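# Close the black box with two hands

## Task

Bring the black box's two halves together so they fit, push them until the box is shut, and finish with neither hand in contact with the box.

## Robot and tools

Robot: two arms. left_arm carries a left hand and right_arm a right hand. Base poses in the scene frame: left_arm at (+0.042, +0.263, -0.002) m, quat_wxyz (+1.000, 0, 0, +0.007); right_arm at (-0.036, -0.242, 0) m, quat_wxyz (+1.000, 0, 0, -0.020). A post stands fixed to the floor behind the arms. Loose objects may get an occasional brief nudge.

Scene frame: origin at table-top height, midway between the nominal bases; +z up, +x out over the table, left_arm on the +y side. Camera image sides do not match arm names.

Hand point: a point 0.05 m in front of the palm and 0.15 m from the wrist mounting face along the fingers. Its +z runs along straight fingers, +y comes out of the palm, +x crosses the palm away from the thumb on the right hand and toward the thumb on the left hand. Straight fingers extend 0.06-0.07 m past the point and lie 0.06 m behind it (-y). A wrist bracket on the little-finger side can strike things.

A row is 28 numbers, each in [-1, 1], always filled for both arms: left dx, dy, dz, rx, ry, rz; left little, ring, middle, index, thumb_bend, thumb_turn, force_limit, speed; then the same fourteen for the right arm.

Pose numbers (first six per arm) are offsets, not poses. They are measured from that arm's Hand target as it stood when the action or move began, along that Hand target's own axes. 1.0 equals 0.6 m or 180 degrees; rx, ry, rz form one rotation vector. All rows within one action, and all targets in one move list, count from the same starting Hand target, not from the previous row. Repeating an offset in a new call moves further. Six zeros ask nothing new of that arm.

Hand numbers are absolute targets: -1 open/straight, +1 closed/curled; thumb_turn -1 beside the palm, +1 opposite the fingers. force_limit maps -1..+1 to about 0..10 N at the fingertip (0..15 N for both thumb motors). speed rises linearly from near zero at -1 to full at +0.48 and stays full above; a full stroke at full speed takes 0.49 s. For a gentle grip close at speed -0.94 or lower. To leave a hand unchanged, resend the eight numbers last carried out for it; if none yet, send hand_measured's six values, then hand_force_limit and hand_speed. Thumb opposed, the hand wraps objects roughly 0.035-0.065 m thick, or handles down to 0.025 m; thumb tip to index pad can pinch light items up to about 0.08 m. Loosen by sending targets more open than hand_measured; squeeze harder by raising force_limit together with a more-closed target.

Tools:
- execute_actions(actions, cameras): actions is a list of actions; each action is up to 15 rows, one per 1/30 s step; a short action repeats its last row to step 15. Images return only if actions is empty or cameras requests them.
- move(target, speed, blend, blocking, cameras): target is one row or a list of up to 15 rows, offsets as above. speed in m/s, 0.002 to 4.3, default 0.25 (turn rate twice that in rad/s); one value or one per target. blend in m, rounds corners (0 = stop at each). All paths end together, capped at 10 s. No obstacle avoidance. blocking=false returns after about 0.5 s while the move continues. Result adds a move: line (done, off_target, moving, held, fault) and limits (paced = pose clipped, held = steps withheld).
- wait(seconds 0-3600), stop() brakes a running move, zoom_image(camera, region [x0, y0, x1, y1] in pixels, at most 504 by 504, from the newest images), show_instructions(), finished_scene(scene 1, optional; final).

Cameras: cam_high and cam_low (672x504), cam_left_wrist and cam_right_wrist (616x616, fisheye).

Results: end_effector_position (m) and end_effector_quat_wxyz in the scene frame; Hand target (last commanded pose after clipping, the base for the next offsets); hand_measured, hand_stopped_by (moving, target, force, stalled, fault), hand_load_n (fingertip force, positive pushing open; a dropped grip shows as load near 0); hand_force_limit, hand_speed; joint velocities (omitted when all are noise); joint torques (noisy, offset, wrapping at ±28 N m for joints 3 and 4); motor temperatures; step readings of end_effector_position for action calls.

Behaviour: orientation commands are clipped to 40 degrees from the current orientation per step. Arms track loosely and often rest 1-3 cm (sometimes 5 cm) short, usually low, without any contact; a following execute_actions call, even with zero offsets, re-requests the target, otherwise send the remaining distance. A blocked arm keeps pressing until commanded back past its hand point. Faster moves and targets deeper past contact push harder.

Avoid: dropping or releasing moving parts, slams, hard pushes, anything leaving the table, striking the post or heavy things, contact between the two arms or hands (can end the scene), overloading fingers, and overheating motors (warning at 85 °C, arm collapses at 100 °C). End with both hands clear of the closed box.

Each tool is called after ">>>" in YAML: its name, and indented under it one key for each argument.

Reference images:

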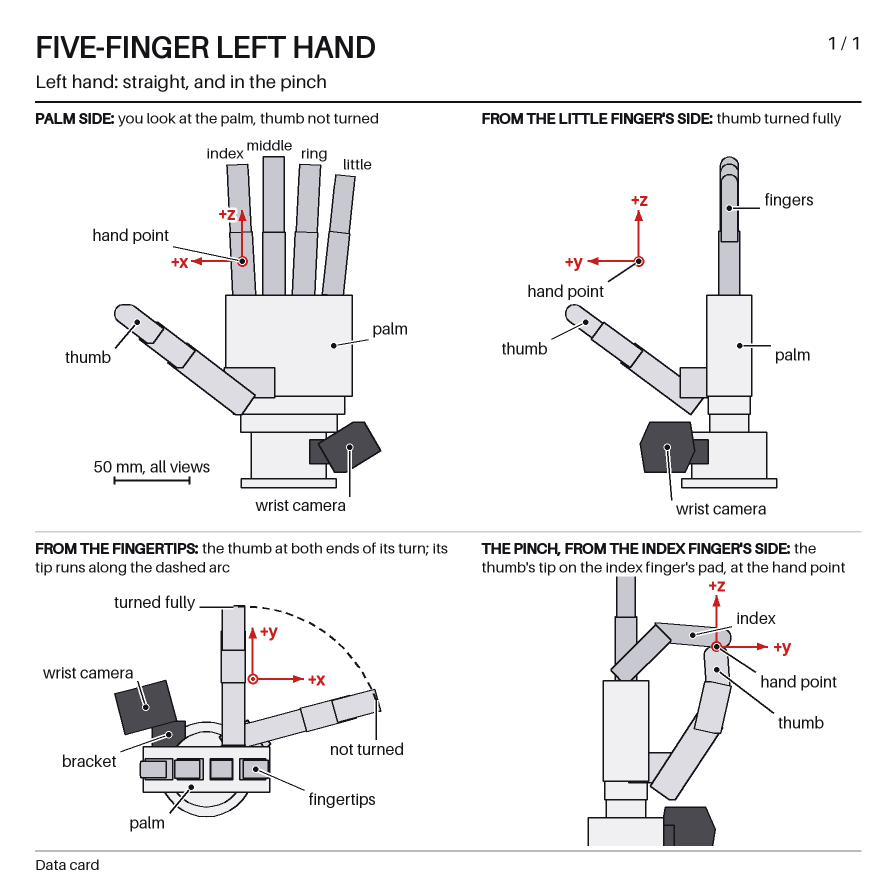

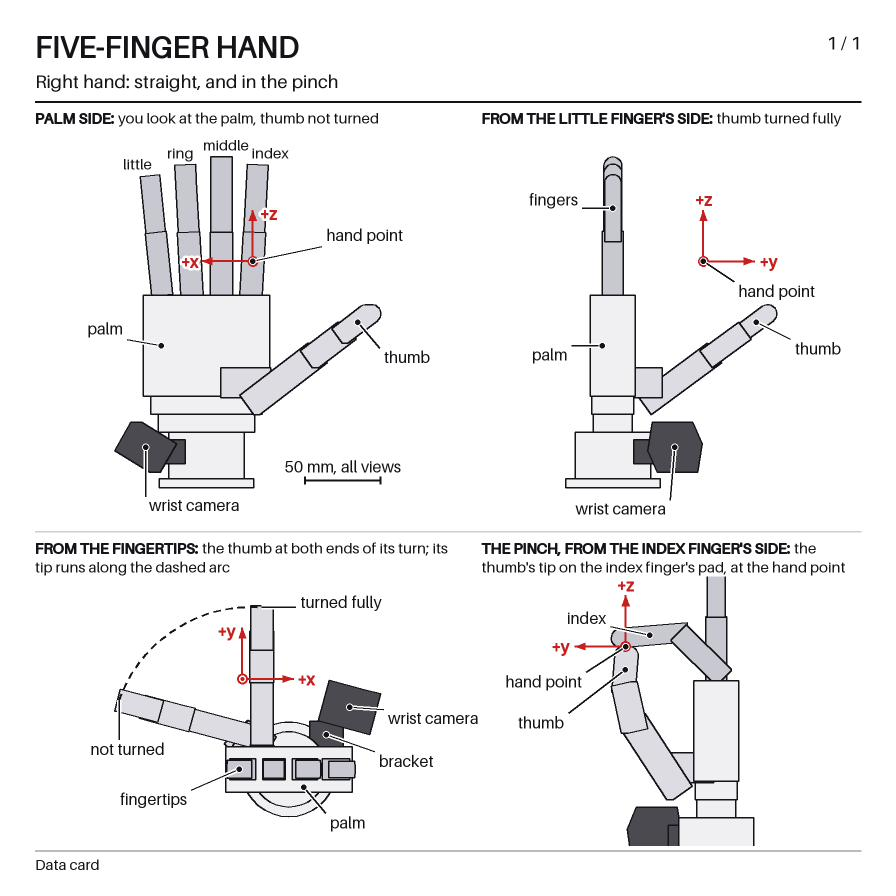

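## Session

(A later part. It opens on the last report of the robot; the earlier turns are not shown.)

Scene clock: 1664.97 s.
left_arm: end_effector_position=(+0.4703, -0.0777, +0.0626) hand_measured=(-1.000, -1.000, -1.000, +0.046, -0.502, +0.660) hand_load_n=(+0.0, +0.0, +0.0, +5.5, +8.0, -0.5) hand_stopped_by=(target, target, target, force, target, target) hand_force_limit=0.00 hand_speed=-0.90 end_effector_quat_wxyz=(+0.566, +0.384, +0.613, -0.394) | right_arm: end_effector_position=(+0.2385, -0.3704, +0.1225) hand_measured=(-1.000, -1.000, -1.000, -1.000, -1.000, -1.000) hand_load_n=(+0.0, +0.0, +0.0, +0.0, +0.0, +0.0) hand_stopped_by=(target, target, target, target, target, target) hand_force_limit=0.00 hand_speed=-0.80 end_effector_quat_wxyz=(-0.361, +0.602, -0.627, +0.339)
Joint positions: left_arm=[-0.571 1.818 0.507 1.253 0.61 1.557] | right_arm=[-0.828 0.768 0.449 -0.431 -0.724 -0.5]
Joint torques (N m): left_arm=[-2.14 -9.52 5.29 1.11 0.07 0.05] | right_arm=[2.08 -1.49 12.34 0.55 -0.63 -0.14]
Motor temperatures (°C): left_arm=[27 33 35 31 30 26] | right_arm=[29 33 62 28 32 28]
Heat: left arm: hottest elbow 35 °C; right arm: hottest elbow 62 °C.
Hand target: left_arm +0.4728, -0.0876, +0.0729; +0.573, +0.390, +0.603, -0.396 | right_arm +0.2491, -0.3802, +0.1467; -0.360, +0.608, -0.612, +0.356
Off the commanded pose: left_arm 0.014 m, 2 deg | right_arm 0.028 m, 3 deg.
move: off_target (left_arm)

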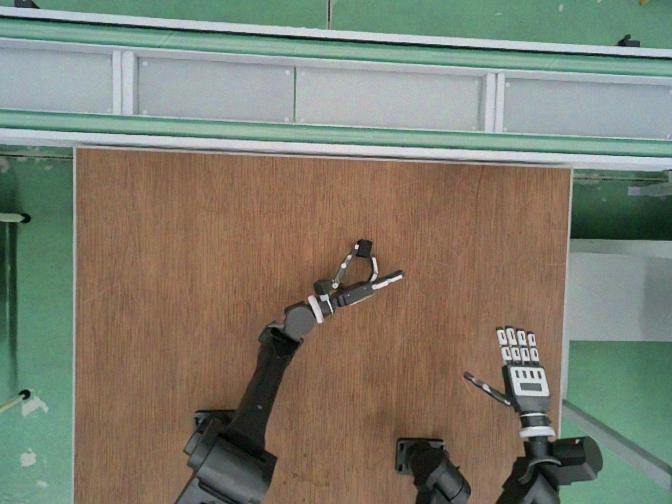

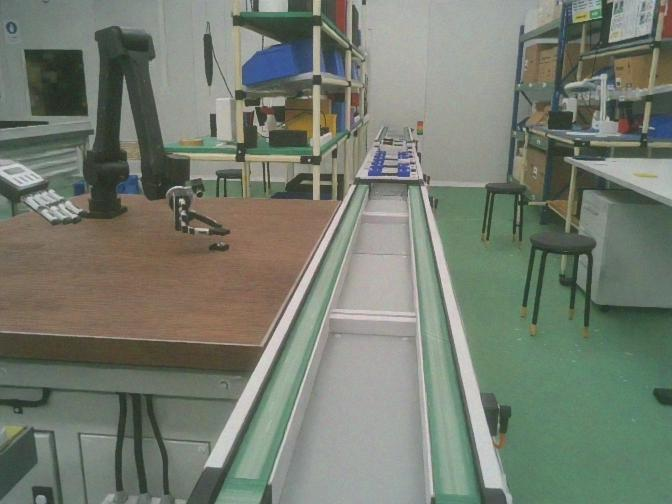

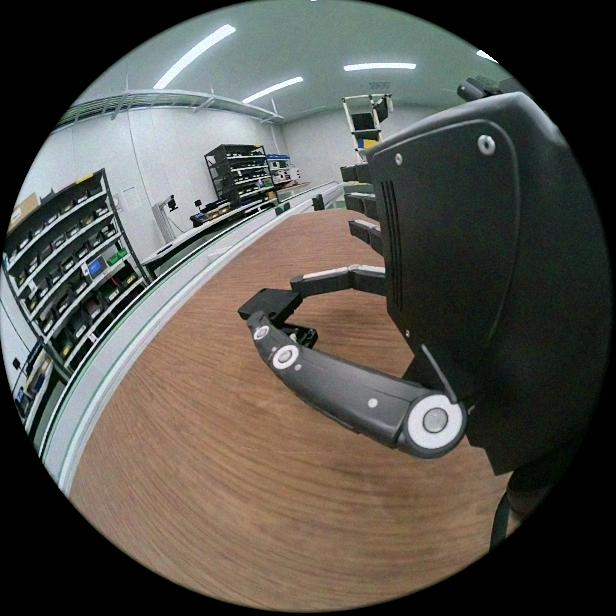

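>>> move:
  target: [-0.0450,-0.1050,-0.0700,0,0,0,-1,-1,-1,0.5,-0.5,0.66,0.0,-0.9, 0,0,0,0,0,0,-1,-1,-1,-1,-1,-1,0,-0.8]
  speed: 0.15
  cameras: ["cam_high","cam_low","cam_right_wrist"]

>>> zoom_image:
  camera: "cam_high"
  region: [354, 238, 374, 258]

>>> zoom_image:
  camera: "cam_low"
  region: [205, 230, 235, 260]

>>> zoom_image:
  camera: "cam_right_wrist"
  region: [200, 270, 320, 390]

Scene clock: 1673.03 s.
left_arm: end_effector_position=(+0.4051, -0.0699, +0.1028) hand_measured=(-1.000, -1.000, -1.000, +0.046, -0.502, +0.660) hand_load_n=(+0.0, +0.0, +0.0, +6.0, +8.0, +0.0) hand_stopped_by=(target, target, target, force, target, target) hand_force_limit=0.00 hand_speed=-0.90 end_effector_quat_wxyz=(+0.576, +0.386, +0.604, -0.393) | right_arm: end_effector_position=(+0.2385, -0.3704, +0.1225) hand_measured=(-1.000, -1.000, -1.000, -1.000, -1.000, -1.000) hand_load_n=(+0.0, +0.0, +0.0, +0.0, +0.0, -0.5) hand_stopped_by=(target, target, target, target, target, target) hand_force_limit=0.00 hand_speed=-0.80 end_effector_quat_wxyz=(-0.361, +0.602, -0.627, +0.339)
Joint positions: left_arm=[-0.666 1.593 0.344 1.217 0.515 1.557] | right_arm=[-0.828 0.768 0.449 -0.431 -0.724 -0.5]
Joint torques (N m): left_arm=[-2.43 -7.53 4.14 0.84 0.04 -0.01] | right_arm=[2.08 -1.73 12.42 0.55 -0.62 -0.14]
Motor temperatures (°C): left_arm=[27 33 35 31 30 26] | right_arm=[29 33 62 28 32 28]
Heat: left arm: hottest elbow 35 °C; right arm: hottest elbow 62 °C.
Hand target: left_arm +0.3997, -0.0734, +0.1030; +0.573, +0.390, +0.603, -0.396 | right_arm +0.2491, -0.3802, +0.1467; -0.360, +0.608, -0.612, +0.356
Off the commanded pose: left_arm 0.006 m, 1 deg | right_arm 0.028 m, 3 deg.
move: done

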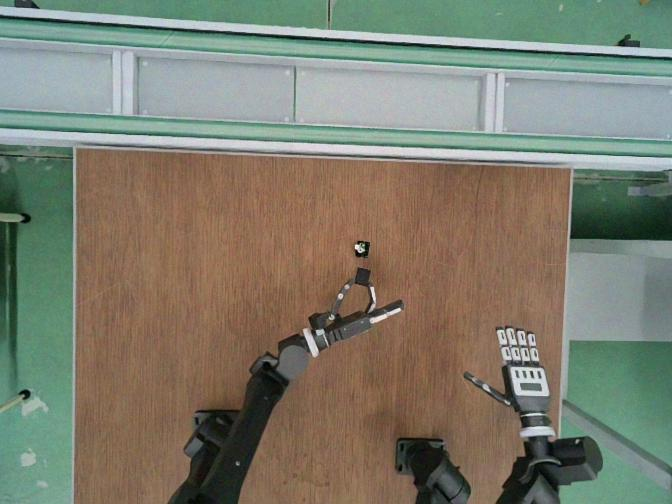

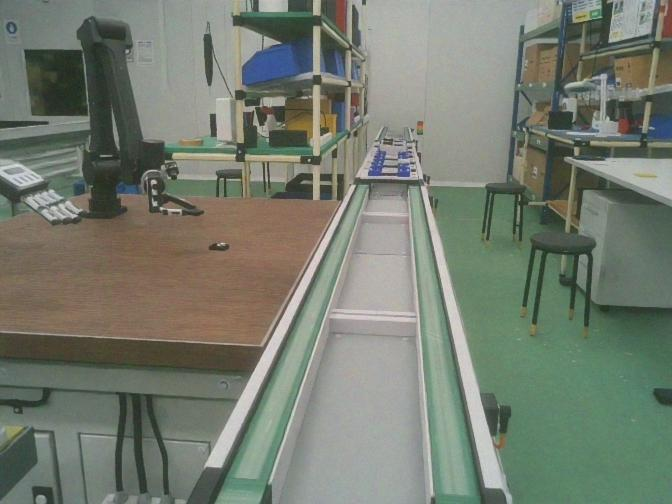

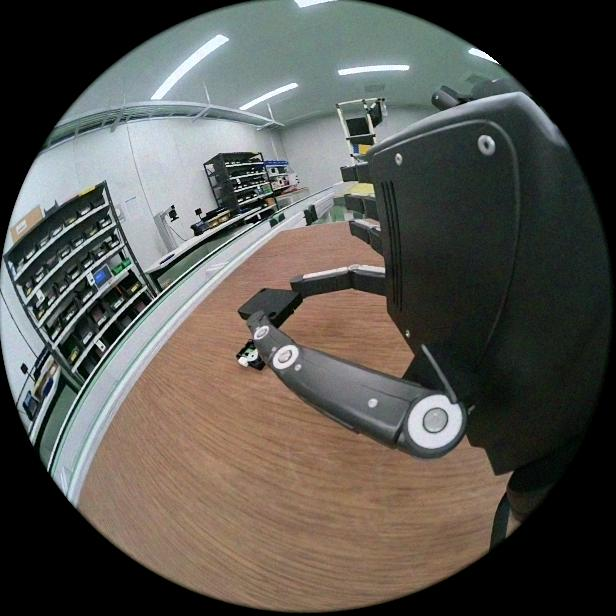

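Scaled by 25.200 from the camera's image (finer frame: 960x720).

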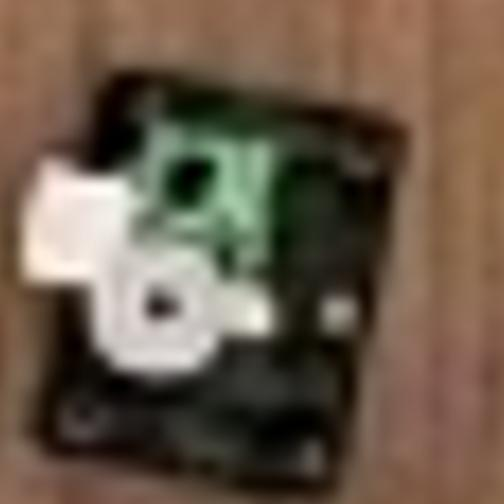

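Scaled by 16.800 from the camera's image (finer frame: 960x720).

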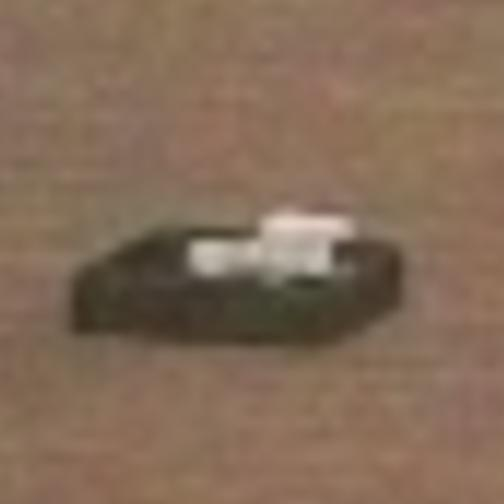

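Scaled by 4.200 from the camera's image (finer frame: 880x880).

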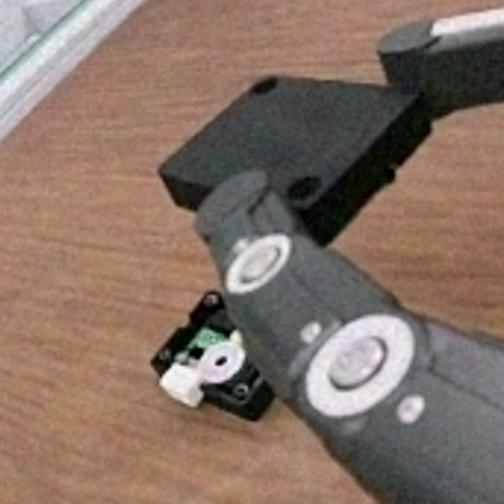

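>>> move:
  target:
    - [-0.0243,0.1092,0.0004,-0.0139,-0.0004,-0.0004,-1,-1,-1,0.5,-0.5,0.66,0.0,-0.9, 0,0,0,0,0,0,-1,-1,-1,-1,-1,-1,0,-0.8]
    - [0.0489,0.1014,0.0707,-0.0139,-0.0004,-0.0004,-1,-1,-1,0.5,-0.5,0.66,0.0,-0.9, 0,0,0,0,0,0,-1,-1,-1,-1,-1,-1,0,-0.8]
    - [0.0739,0.1021,0.0715,-0.0139,-0.0004,-0.0004,-1,-1,-1,0.5,-0.5,0.66,0.0,-0.9, 0,0,0,0,0,0,-1,-1,-1,-1,-1,-1,0,-0.8]
  speed: 0.1
  blend: [0,0.005,0]
  cameras: ["cam_high","cam_low","cam_right_wrist"]

>>> zoom_image:
  camera: "cam_high"
  region: [354, 238, 374, 258]

>>> zoom_image:
  camera: "cam_low"
  region: [205, 230, 235, 260]

>>> zoom_image:
  camera: "cam_right_wrist"
  region: [230, 270, 320, 360]

Scene clock: 1690.77 s.
left_arm: end_effector_position=(+0.4658, -0.0767, +0.0424) hand_measured=(-1.000, -1.000, -1.000, +0.046, -0.502, +0.660) hand_load_n=(+0.0, +0.0, +0.0, +6.0, +7.5, +0.0) hand_stopped_by=(target, target, target, force, target, target) hand_force_limit=0.00 hand_speed=-0.90 end_effector_quat_wxyz=(+0.568, +0.372, +0.628, -0.380) | right_arm: end_effector_position=(+0.2385, -0.3704, +0.1225) hand_measured=(-1.000, -1.000, -1.000, -1.000, -1.000, -1.000) hand_load_n=(+0.0, +0.0, +0.0, +0.0, +0.0, +0.0) hand_stopped_by=(target, target, target, target, target, target) hand_force_limit=0.00 hand_speed=-0.80 end_effector_quat_wxyz=(-0.361, +0.602, -0.627, +0.339)
Joint positions: left_arm=[-0.6 1.873 0.495 1.301 0.536 1.557] | right_arm=[-0.828 0.768 0.449 -0.431 -0.724 -0.5]
Joint torques (N m): left_arm=[-1.67 -8.7 5.44 1.69 0.02 -0.02] | right_arm=[2.14 -1.85 12.36 0.57 -0.62 -0.15]
Motor temperatures (°C): left_arm=[27 33 35 31 30 26] | right_arm=[29 33 62 28 31 28]
Heat: left arm: hottest elbow 35 °C; right arm: hottest elbow 62 °C.
Hand target: left_arm +0.4709, -0.0889, +0.0555; +0.581, +0.377, +0.611, -0.383 | right_arm +0.2491, -0.3802, +0.1467; -0.360, +0.608, -0.612, +0.356
Off the commanded pose: left_arm 0.019 m, 3 deg | right_arm 0.028 m, 3 deg.
move: off_target (left_arm)

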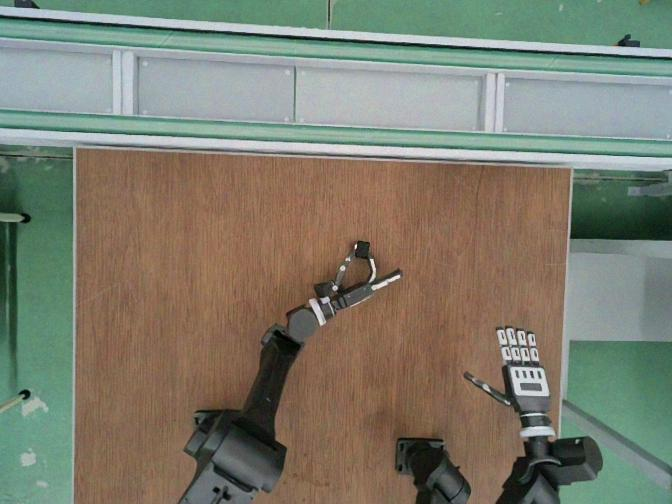

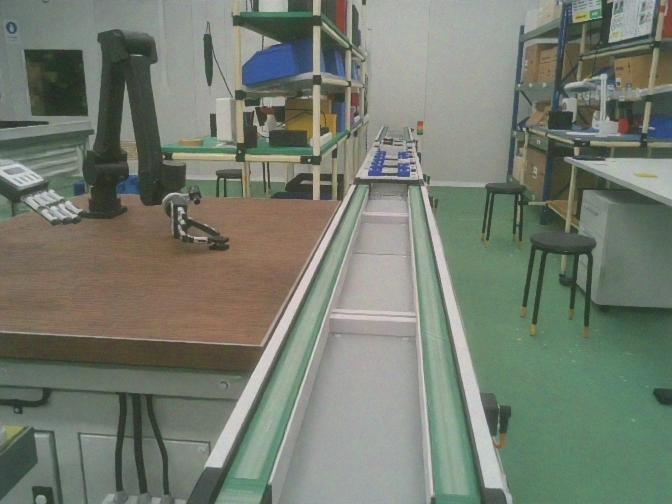

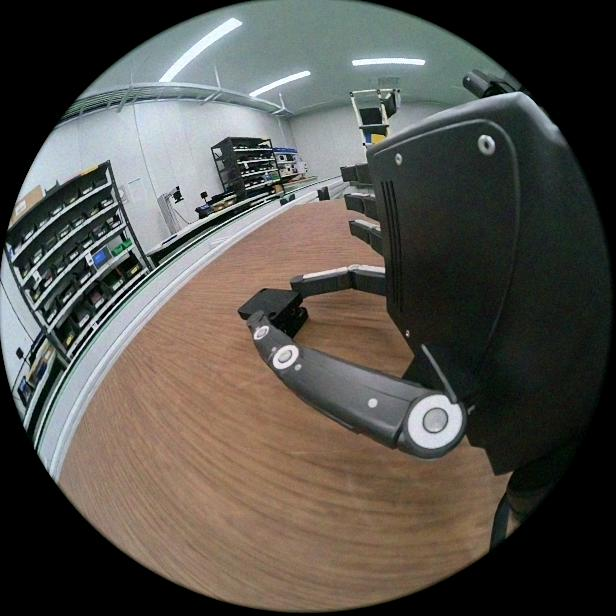

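Scaled by 25.200 from the camera's image (finer frame: 960x720).

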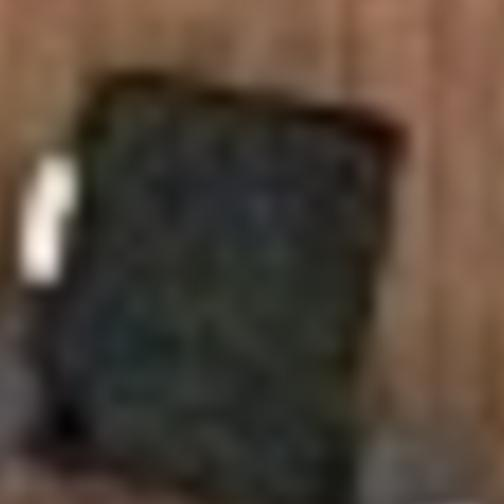

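Scaled by 16.800 from the camera's image (finer frame: 960x720).

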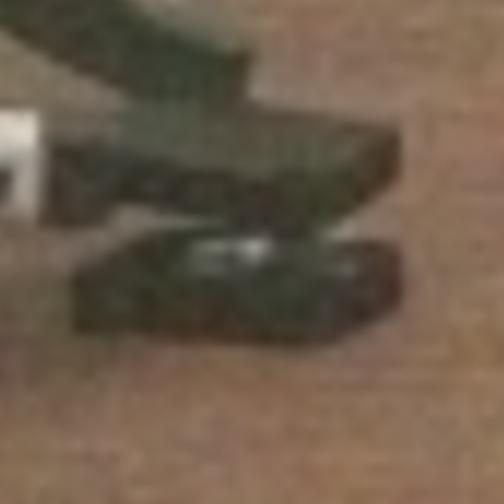

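Scaled by 5.600 from the camera's image (finer frame: 880x880).

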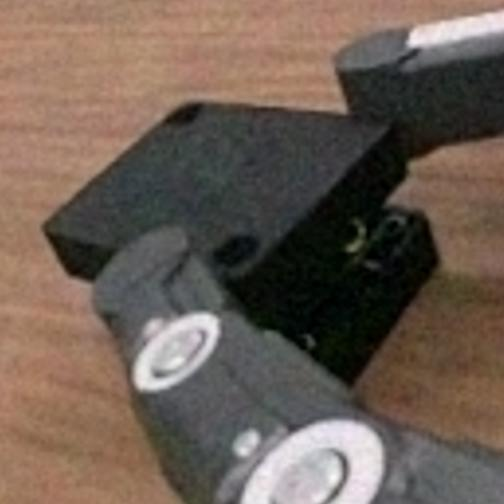

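>>> move:
  target:
    - [-0.0958,0.0128,-0.0692,0,0,0,-1,-1,-1,0.5,-0.5,0.66,0.0,-0.9, 0,0,0,0,0,0,-1,-1,-1,-1,-1,-1,0,-0.8]
    - [-0.0193,0.0021,0.0007,0,0,0,-1,-1,-1,0.5,-0.5,0.66,0.0,-0.9, 0,0,0,0,0,0,-1,-1,-1,-1,-1,-1,0,-0.8]
    - [0.0140,0.0031,0.0017,0,0,0,-1,-1,-1,0.5,-0.5,0.66,0.0,-0.9, 0,0,0,0,0,0,-1,-1,-1,-1,-1,-1,0,-0.8]
  speed: [0.1,0.1,0.04]
  blend: [0,0.005,0]
  cameras: ["cam_high","cam_low","cam_right_wrist"]

>>> zoom_image:
  camera: "cam_high"
  region: [354, 238, 374, 258]

>>> zoom_image:
  camera: "cam_low"
  region: [205, 230, 235, 260]

>>> zoom_image:
  camera: "cam_right_wrist"
  region: [230, 270, 320, 360]

Scene clock: 1702.50 s.
left_arm: end_effector_position=(+0.4681, -0.0773, +0.0374) hand_measured=(-1.000, -1.000, -1.000, +0.046, -0.502, +0.660) hand_load_n=(+0.0, +0.0, +0.0, +6.0, +8.0, +0.0) hand_stopped_by=(target, target, target, force, target, target) hand_force_limit=0.00 hand_speed=-0.90 end_effector_quat_wxyz=(+0.570, +0.373, +0.626, -0.380) | right_arm: end_effector_position=(+0.2385, -0.3704, +0.1225) hand_measured=(-1.000, -1.000, -1.000, -1.000, -1.000, -1.000) hand_load_n=(+0.0, +0.0, +0.0, +0.0, +0.0, +0.0) hand_stopped_by=(target, target, target, target, target, target) hand_force_limit=0.00 hand_speed=-0.80 end_effector_quat_wxyz=(-0.361, +0.602, -0.627, +0.339)
Joint positions: left_arm=[-0.598 1.902 0.503 1.328 0.539 1.557] | right_arm=[-0.828 0.768 0.449 -0.431 -0.724 -0.5]
Joint torques (N m): left_arm=[-2.02 -8.59 5.29 1.84 0.01 -0.03] | right_arm=[2.14 -1.96 12.34 0.58 -0.63 -0.15]
Motor temperatures (°C): left_arm=[27 33 35 31 30 26] | right_arm=[29 33 62 28 31 28]
Heat: left arm: hottest elbow 35 °C; right arm: hottest elbow 62 °C.
Hand target: left_arm +0.4727, -0.0888, +0.0472; +0.581, +0.377, +0.611, -0.383 | right_arm +0.2491, -0.3802, +0.1467; -0.360, +0.608, -0.612, +0.356
Off the commanded pose: left_arm 0.016 m, 2 deg | right_arm 0.028 m, 3 deg.
move: off_target (left_arm)

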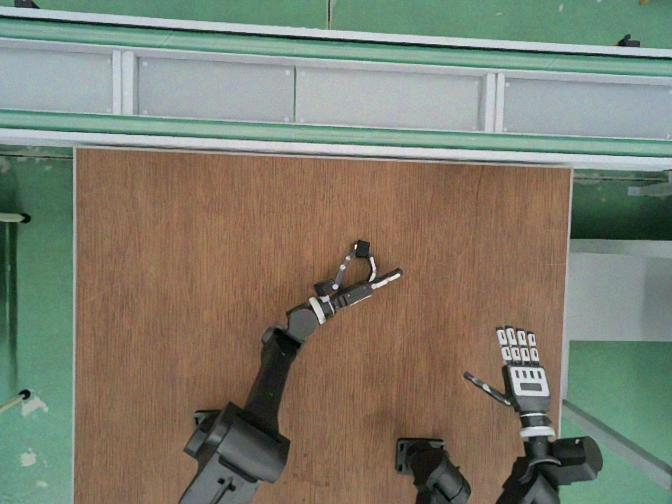

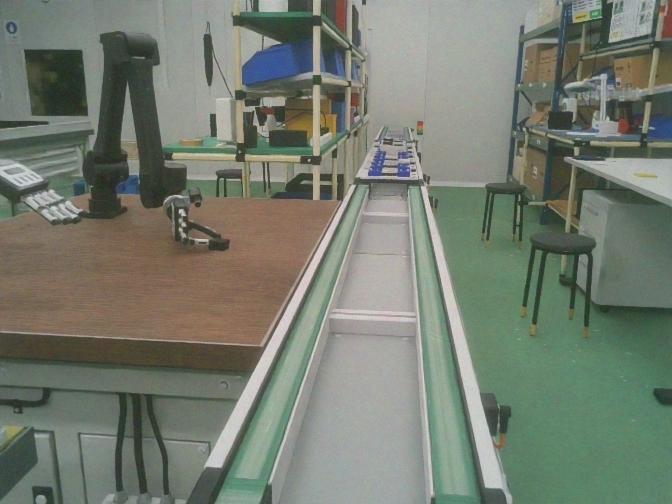

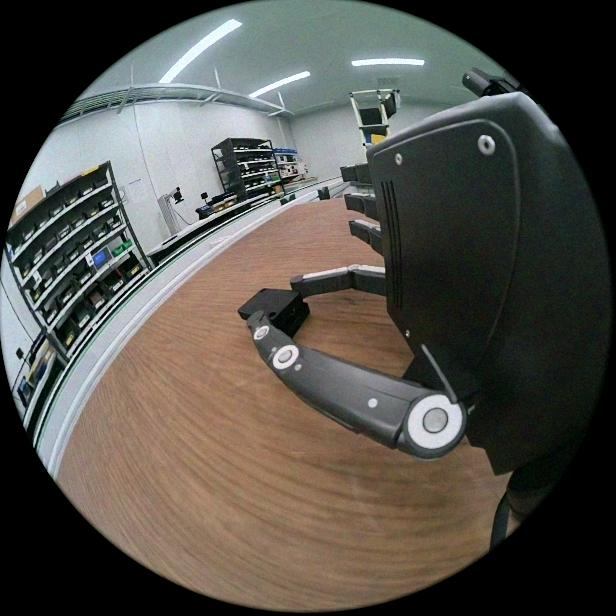

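Scaled by 25.200 from the camera's image (finer frame: 960x720).

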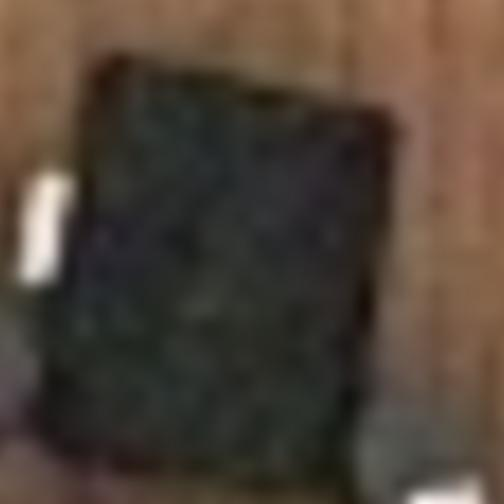

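Scaled by 16.800 from the camera's image (finer frame: 960x720).

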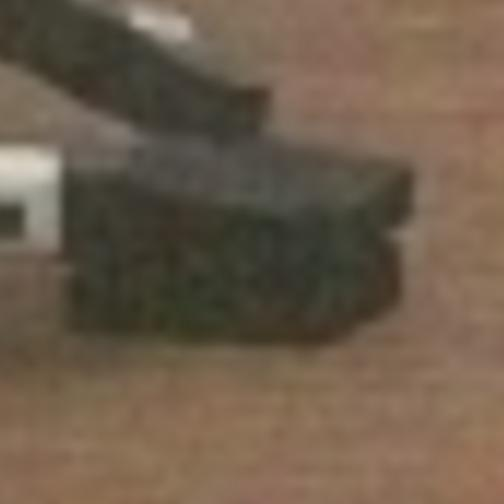

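Scaled by 5.600 from the camera's image (finer frame: 880x880).

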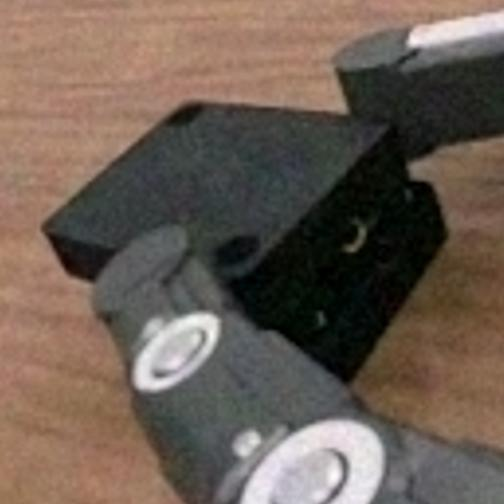

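>>> zoom_image:
  camera: "cam_right_wrist"
  region: [270, 285, 315, 330]

>>> zoom_image:
  camera: "cam_low"
  region: [206, 234, 232, 254]

Scaled by 11.200 from the camera's image (finer frame: 880x880).

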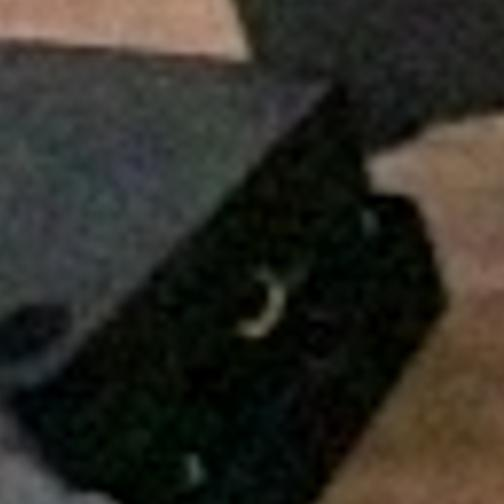

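Scaled by 19.385 from the camera's image (finer frame: 960x720).

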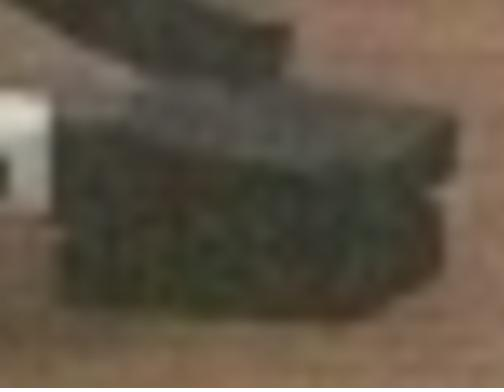

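>>> move:
  target:
    - [-0.1114,0.0076,-0.0719,0,0,0,-1,-1,-1,0.5,-0.5,0.66,0.0,-0.9, 0,0,0,0,0,0,-1,-1,-1,-1,-1,-1,0,-0.8]
    - [-0.0332,-0.0031,-0.0020,0,0,0,-1,-1,-1,0.5,-0.5,0.66,0.0,-0.9, 0,0,0,0,0,0,-1,-1,-1,-1,-1,-1,0,-0.8]
    - [0.0001,-0.0021,-0.0010,0,0,0,-1,-1,-1,0.5,-0.5,0.66,0.0,-0.9, 0,0,0,0,0,0,-1,-1,-1,-1,-1,-1,0,-0.8]
  speed: [0.1,0.1,0.04]
  blend: [0,0.005,0]
  cameras: ["cam_high","cam_low","cam_right_wrist"]

>>> zoom_image:
  camera: "cam_high"
  region: [354, 238, 374, 258]

>>> zoom_image:
  camera: "cam_low"
  region: [205, 230, 235, 260]

>>> zoom_image:
  camera: "cam_right_wrist"
  region: [270, 285, 315, 330]

Scene clock: 1730.57 s.
left_arm: end_effector_position=(+0.4665, -0.0771, +0.0371) hand_measured=(-1.000, -1.000, -1.000, +0.046, -0.502, +0.660) hand_load_n=(+0.5, +0.0, +0.0, +6.0, +8.0, -0.5) hand_stopped_by=(target, target, target, force, target, target) hand_force_limit=0.00 hand_speed=-0.90 end_effector_quat_wxyz=(+0.570, +0.373, +0.626, -0.380) | right_arm: end_effector_position=(+0.2385, -0.3704, +0.1225) hand_measured=(-1.000, -1.000, -1.000, -1.000, -1.000, -1.000) hand_load_n=(+0.0, +0.0, +0.0, +0.0, +0.0, -0.5) hand_stopped_by=(target, target, target, target, target, target) hand_force_limit=0.00 hand_speed=-0.80 end_effector_quat_wxyz=(-0.361, +0.602, -0.627, +0.339)
Joint positions: left_arm=[-0.6 1.901 0.499 1.331 0.537 1.557] | right_arm=[-0.828 0.768 0.449 -0.431 -0.724 -0.5]
Joint torques (N m): left_arm=[-1.67 -8.7 5.15 1.68 0.05 0.02] | right_arm=[2.02 -1.85 12.37 0.59 -0.62 -0.14]
Motor temperatures (°C): left_arm=[27 33 35 31 30 26] | right_arm=[29 33 63 28 31 28]
Heat: left arm: hottest elbow 35 °C; right arm: hottest elbow 63 °C.
Hand target: left_arm +0.4712, -0.0888, +0.0470; +0.581, +0.377, +0.611, -0.383 | right_arm +0.2491, -0.3802, +0.1467; -0.360, +0.608, -0.612, +0.356
Off the commanded pose: left_arm 0.016 m, 2 deg | right_arm 0.028 m, 3 deg.
move: off_target (left_arm)

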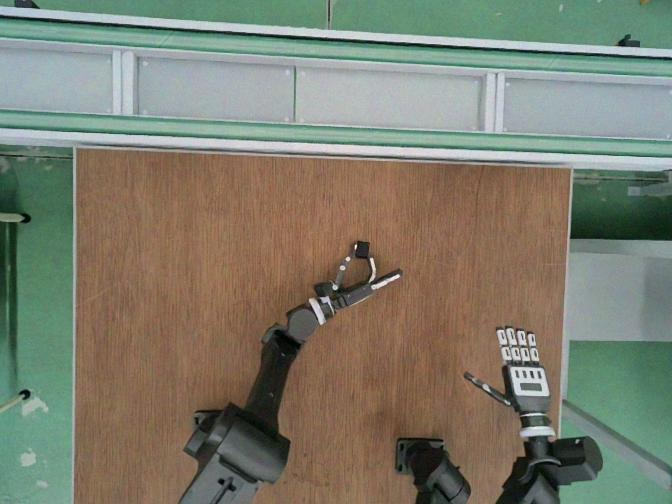

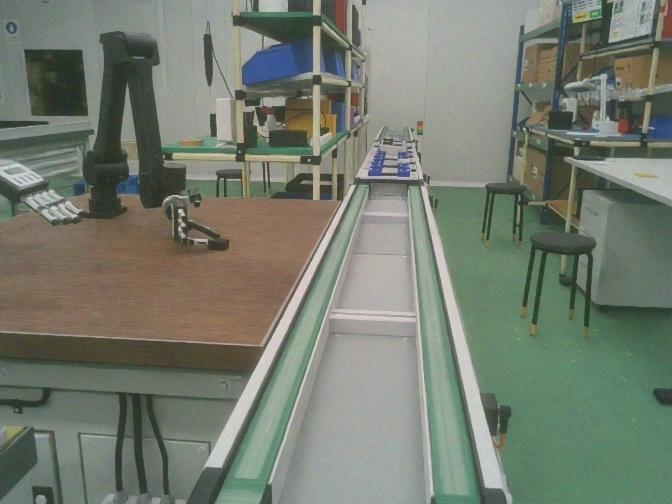

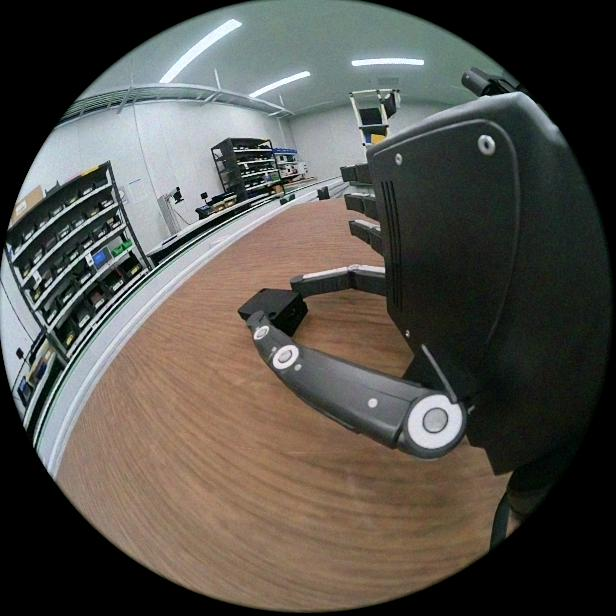

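Scaled by 25.200 from the camera's image (finer frame: 960x720).

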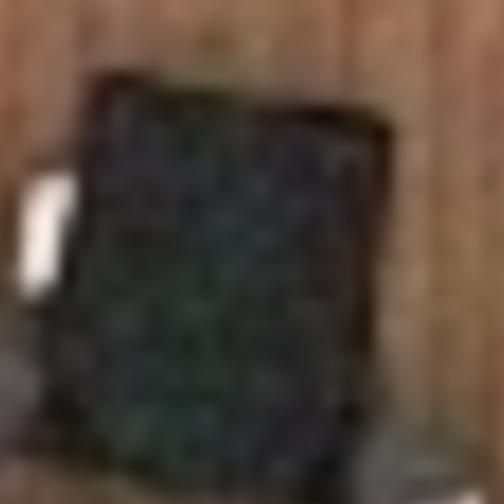

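Scaled by 16.800 from the camera's image (finer frame: 960x720).

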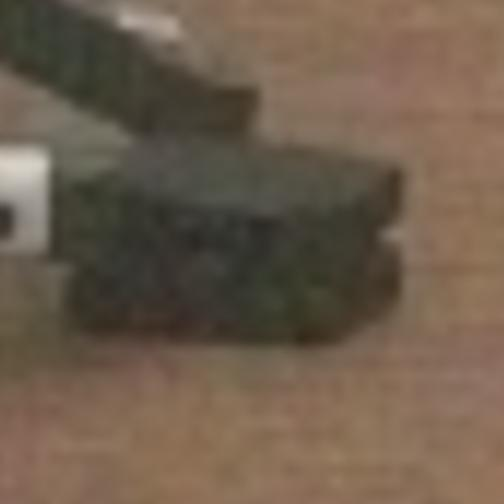

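Scaled by 11.200 from the camera's image (finer frame: 880x880).

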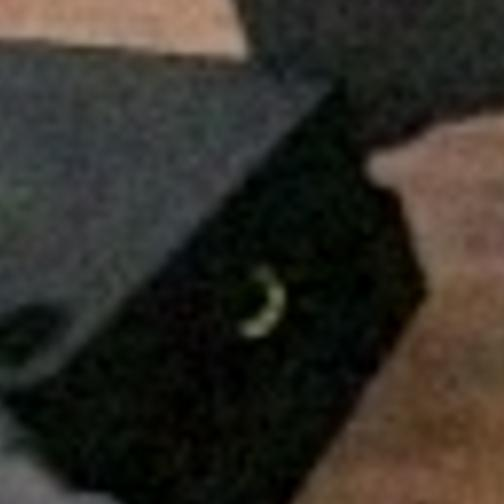

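>>> move:
  target:
    - [-0.0050,-0.0002,-0.0002,0,0,0,-1,-1,-1,0.5,-0.5,0.66,0.0,-0.9, 0,0,0,0,0,0,-1,-1,-1,-1,-1,-1,0,-0.8]
    - [-0.0050,-0.0002,-0.0002,0,0,0,-1,-1,-1,0.0,-0.5,0.66,0.0,-0.95, 0,0,0,0,0,0,-1,-1,-1,-1,-1,-1,0,-0.8]
  speed: 0.03
  cameras: ["cam_high","cam_low","cam_right_wrist"]

>>> zoom_image:
  camera: "cam_low"
  region: [205, 230, 235, 260]

>>> zoom_image:
  camera: "cam_right_wrist"
  region: [230, 270, 320, 360]

Scene clock: 1741.83 s.
left_arm: end_effector_position=(+0.4665, -0.0771, +0.0371) hand_measured=(-1.000, -1.000, -1.000, +0.000, -0.500, +0.660) hand_load_n=(+0.0, +0.0, +0.0, +0.0, +0.0, +0.0) hand_stopped_by=(target, target, target, target, target, target) hand_force_limit=0.00 hand_speed=-0.95 end_effector_quat_wxyz=(+0.570, +0.373, +0.626, -0.380) | right_arm: end_effector_position=(+0.2385, -0.3704, +0.1225) hand_measured=(-1.000, -1.000, -1.000, -1.000, -1.000, -1.000) hand_load_n=(+0.0, +0.0, +0.0, +0.0, +0.0, +0.0) hand_stopped_by=(target, target, target, target, target, target) hand_force_limit=0.00 hand_speed=-0.80 end_effector_quat_wxyz=(-0.361, +0.602, -0.627, +0.339)
Joint positions: left_arm=[-0.6 1.901 0.499 1.331 0.537 1.557] | right_arm=[-0.828 0.768 0.449 -0.431 -0.724 -0.5]
Joint torques (N m): left_arm=[-2.26 -9.35 5.03 1.25 0.05 -0.02] | right_arm=[1.96 -1.9 12.41 0.58 -0.62 -0.15]
Motor temperatures (°C): left_arm=[27 33 35 31 30 26] | right_arm=[29 33 63 28 31 28]
Heat: left arm: hottest elbow 35 °C; right arm: hottest elbow 63 °C.
Hand target: left_arm +0.4712, -0.0888, +0.0500; +0.581, +0.377, +0.611, -0.383 | right_arm +0.2491, -0.3802, +0.1467; -0.360, +0.608, -0.612, +0.356
Off the commanded pose: left_arm 0.018 m, 2 deg | right_arm 0.028 m, 3 deg.
move: off_target (left_arm); target 2's new numbers were sent with left_arm's hand 0.018 m and 2 deg from that target

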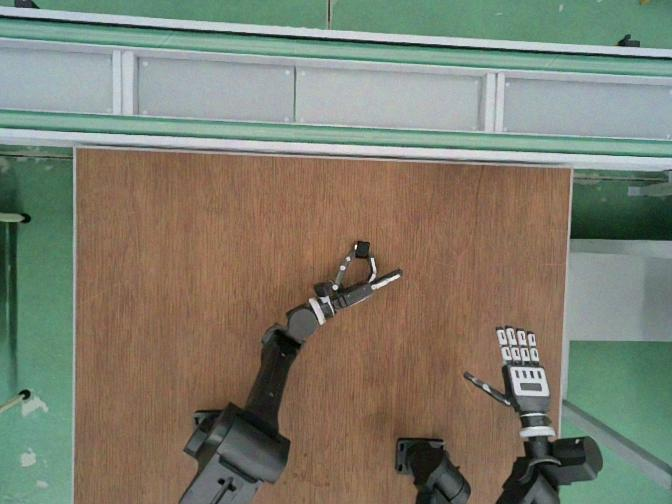

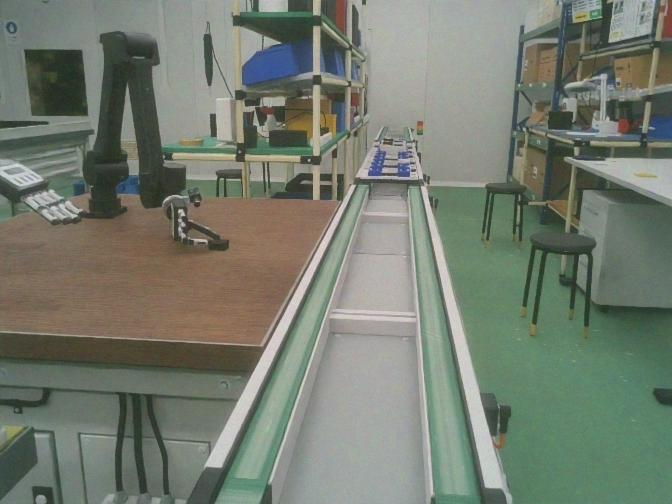

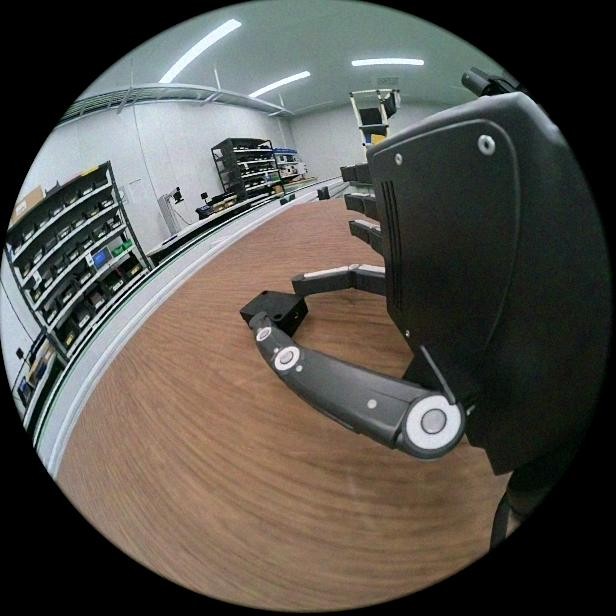

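Scaled by 16.800 from the camera's image (finer frame: 960x720).

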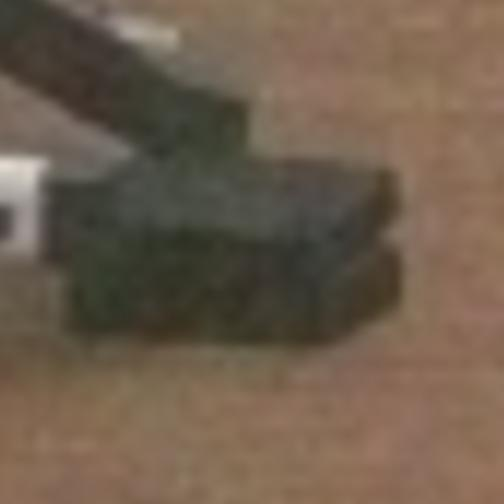

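Scaled by 5.600 from the camera's image (finer frame: 880x880).

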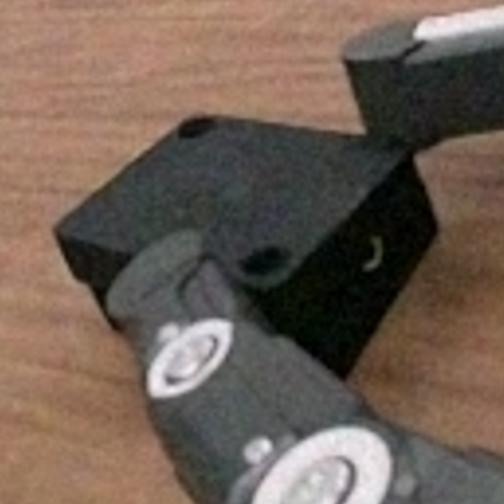

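>>> move:
  target:
    - [0,0,0,0,0,0,-1,-1,-1,-0.1,-0.5,0.66,0.0,-0.9, 0,0,0,0,0,0,-1,-1,-1,-1,-1,-1,0,-0.8]
  speed: 0.03
  cameras: ["cam_high","cam_low","cam_right_wrist"]

>>> zoom_image:
  camera: "cam_low"
  region: [205, 230, 235, 260]

>>> zoom_image:
  camera: "cam_right_wrist"
  region: [230, 270, 320, 360]

Scene clock: 1748.47 s.
left_arm: end_effector_position=(+0.4665, -0.0771, +0.0371) hand_measured=(-1.000, -1.000, -1.000, -0.100, -0.500, +0.660) hand_load_n=(+0.0, +0.0, +0.0, +0.0, +0.0, +0.0) hand_stopped_by=(target, target, target, target, target, target) hand_force_limit=0.00 hand_speed=-0.90 end_effector_quat_wxyz=(+0.570, +0.373, +0.626, -0.380) | right_arm: end_effector_position=(+0.2385, -0.3704, +0.1225) hand_measured=(-1.000, -1.000, -1.000, -1.000, -1.000, -1.000) hand_load_n=(+0.0, +0.0, +0.0, +0.0, +0.0, +0.0) hand_stopped_by=(target, target, target, target, target, target) hand_force_limit=0.00 hand_speed=-0.80 end_effector_quat_wxyz=(-0.361, +0.602, -0.627, +0.339)
Joint positions: left_arm=[-0.6 1.901 0.499 1.331 0.537 1.557] | right_arm=[-0.828 0.768 0.449 -0.431 -0.724 -0.5]
Joint torques (N m): left_arm=[-1.61 -10.17 4.94 1.37 0.07 0.01] | right_arm=[2.08 -1.73 12.38 0.53 -0.63 -0.14]
Motor temperatures (°C): left_arm=[27 33 35 31 30 26] | right_arm=[29 33 63 28 31 28]
Heat: left arm: hottest elbow 35 °C; right arm: hottest elbow 63 °C.
Hand target: left_arm +0.4712, -0.0888, +0.0500; +0.581, +0.377, +0.611, -0.383 | right_arm +0.2491, -0.3802, +0.1467; -0.360, +0.608, -0.612, +0.356
Off the commanded pose: left_arm 0.018 m, 2 deg | right_arm 0.028 m, 3 deg.
move: done

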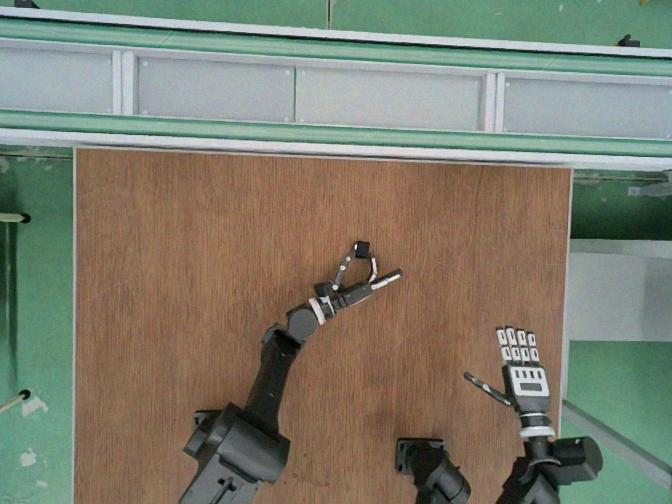

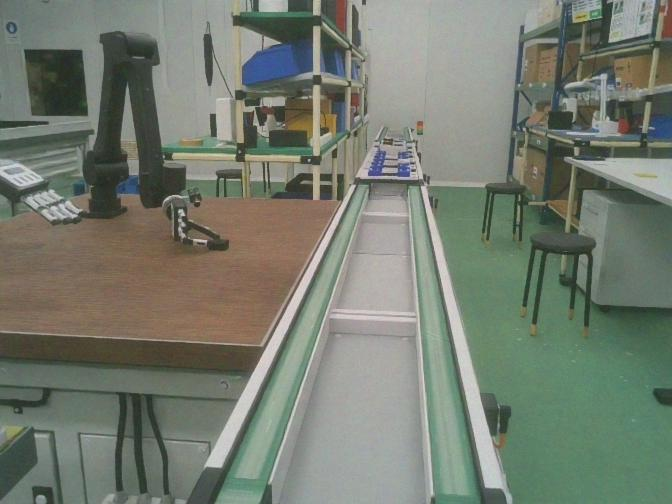

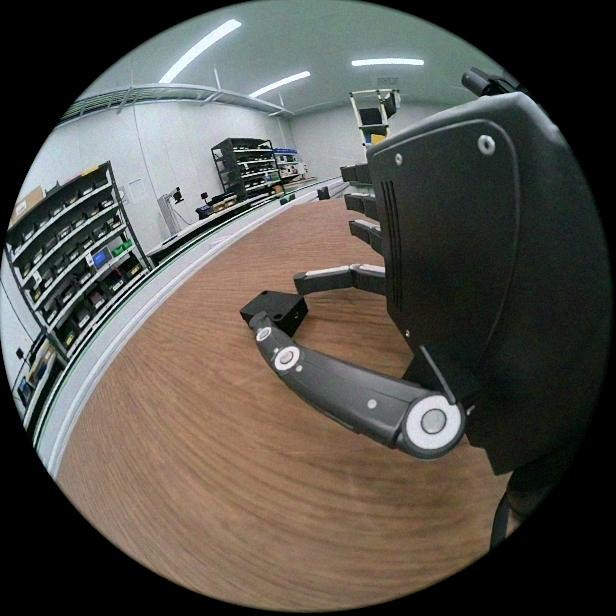

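Scaled by 16.800 from the camera's image (finer frame: 960x720).

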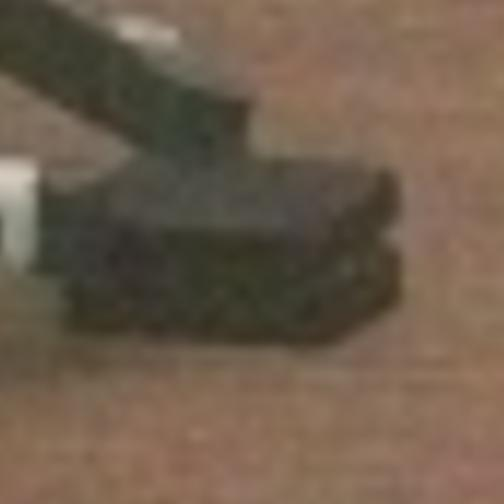

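Scaled by 5.600 from the camera's image (finer frame: 880x880).

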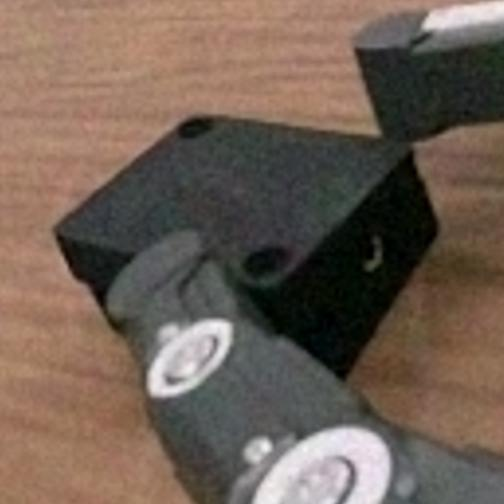

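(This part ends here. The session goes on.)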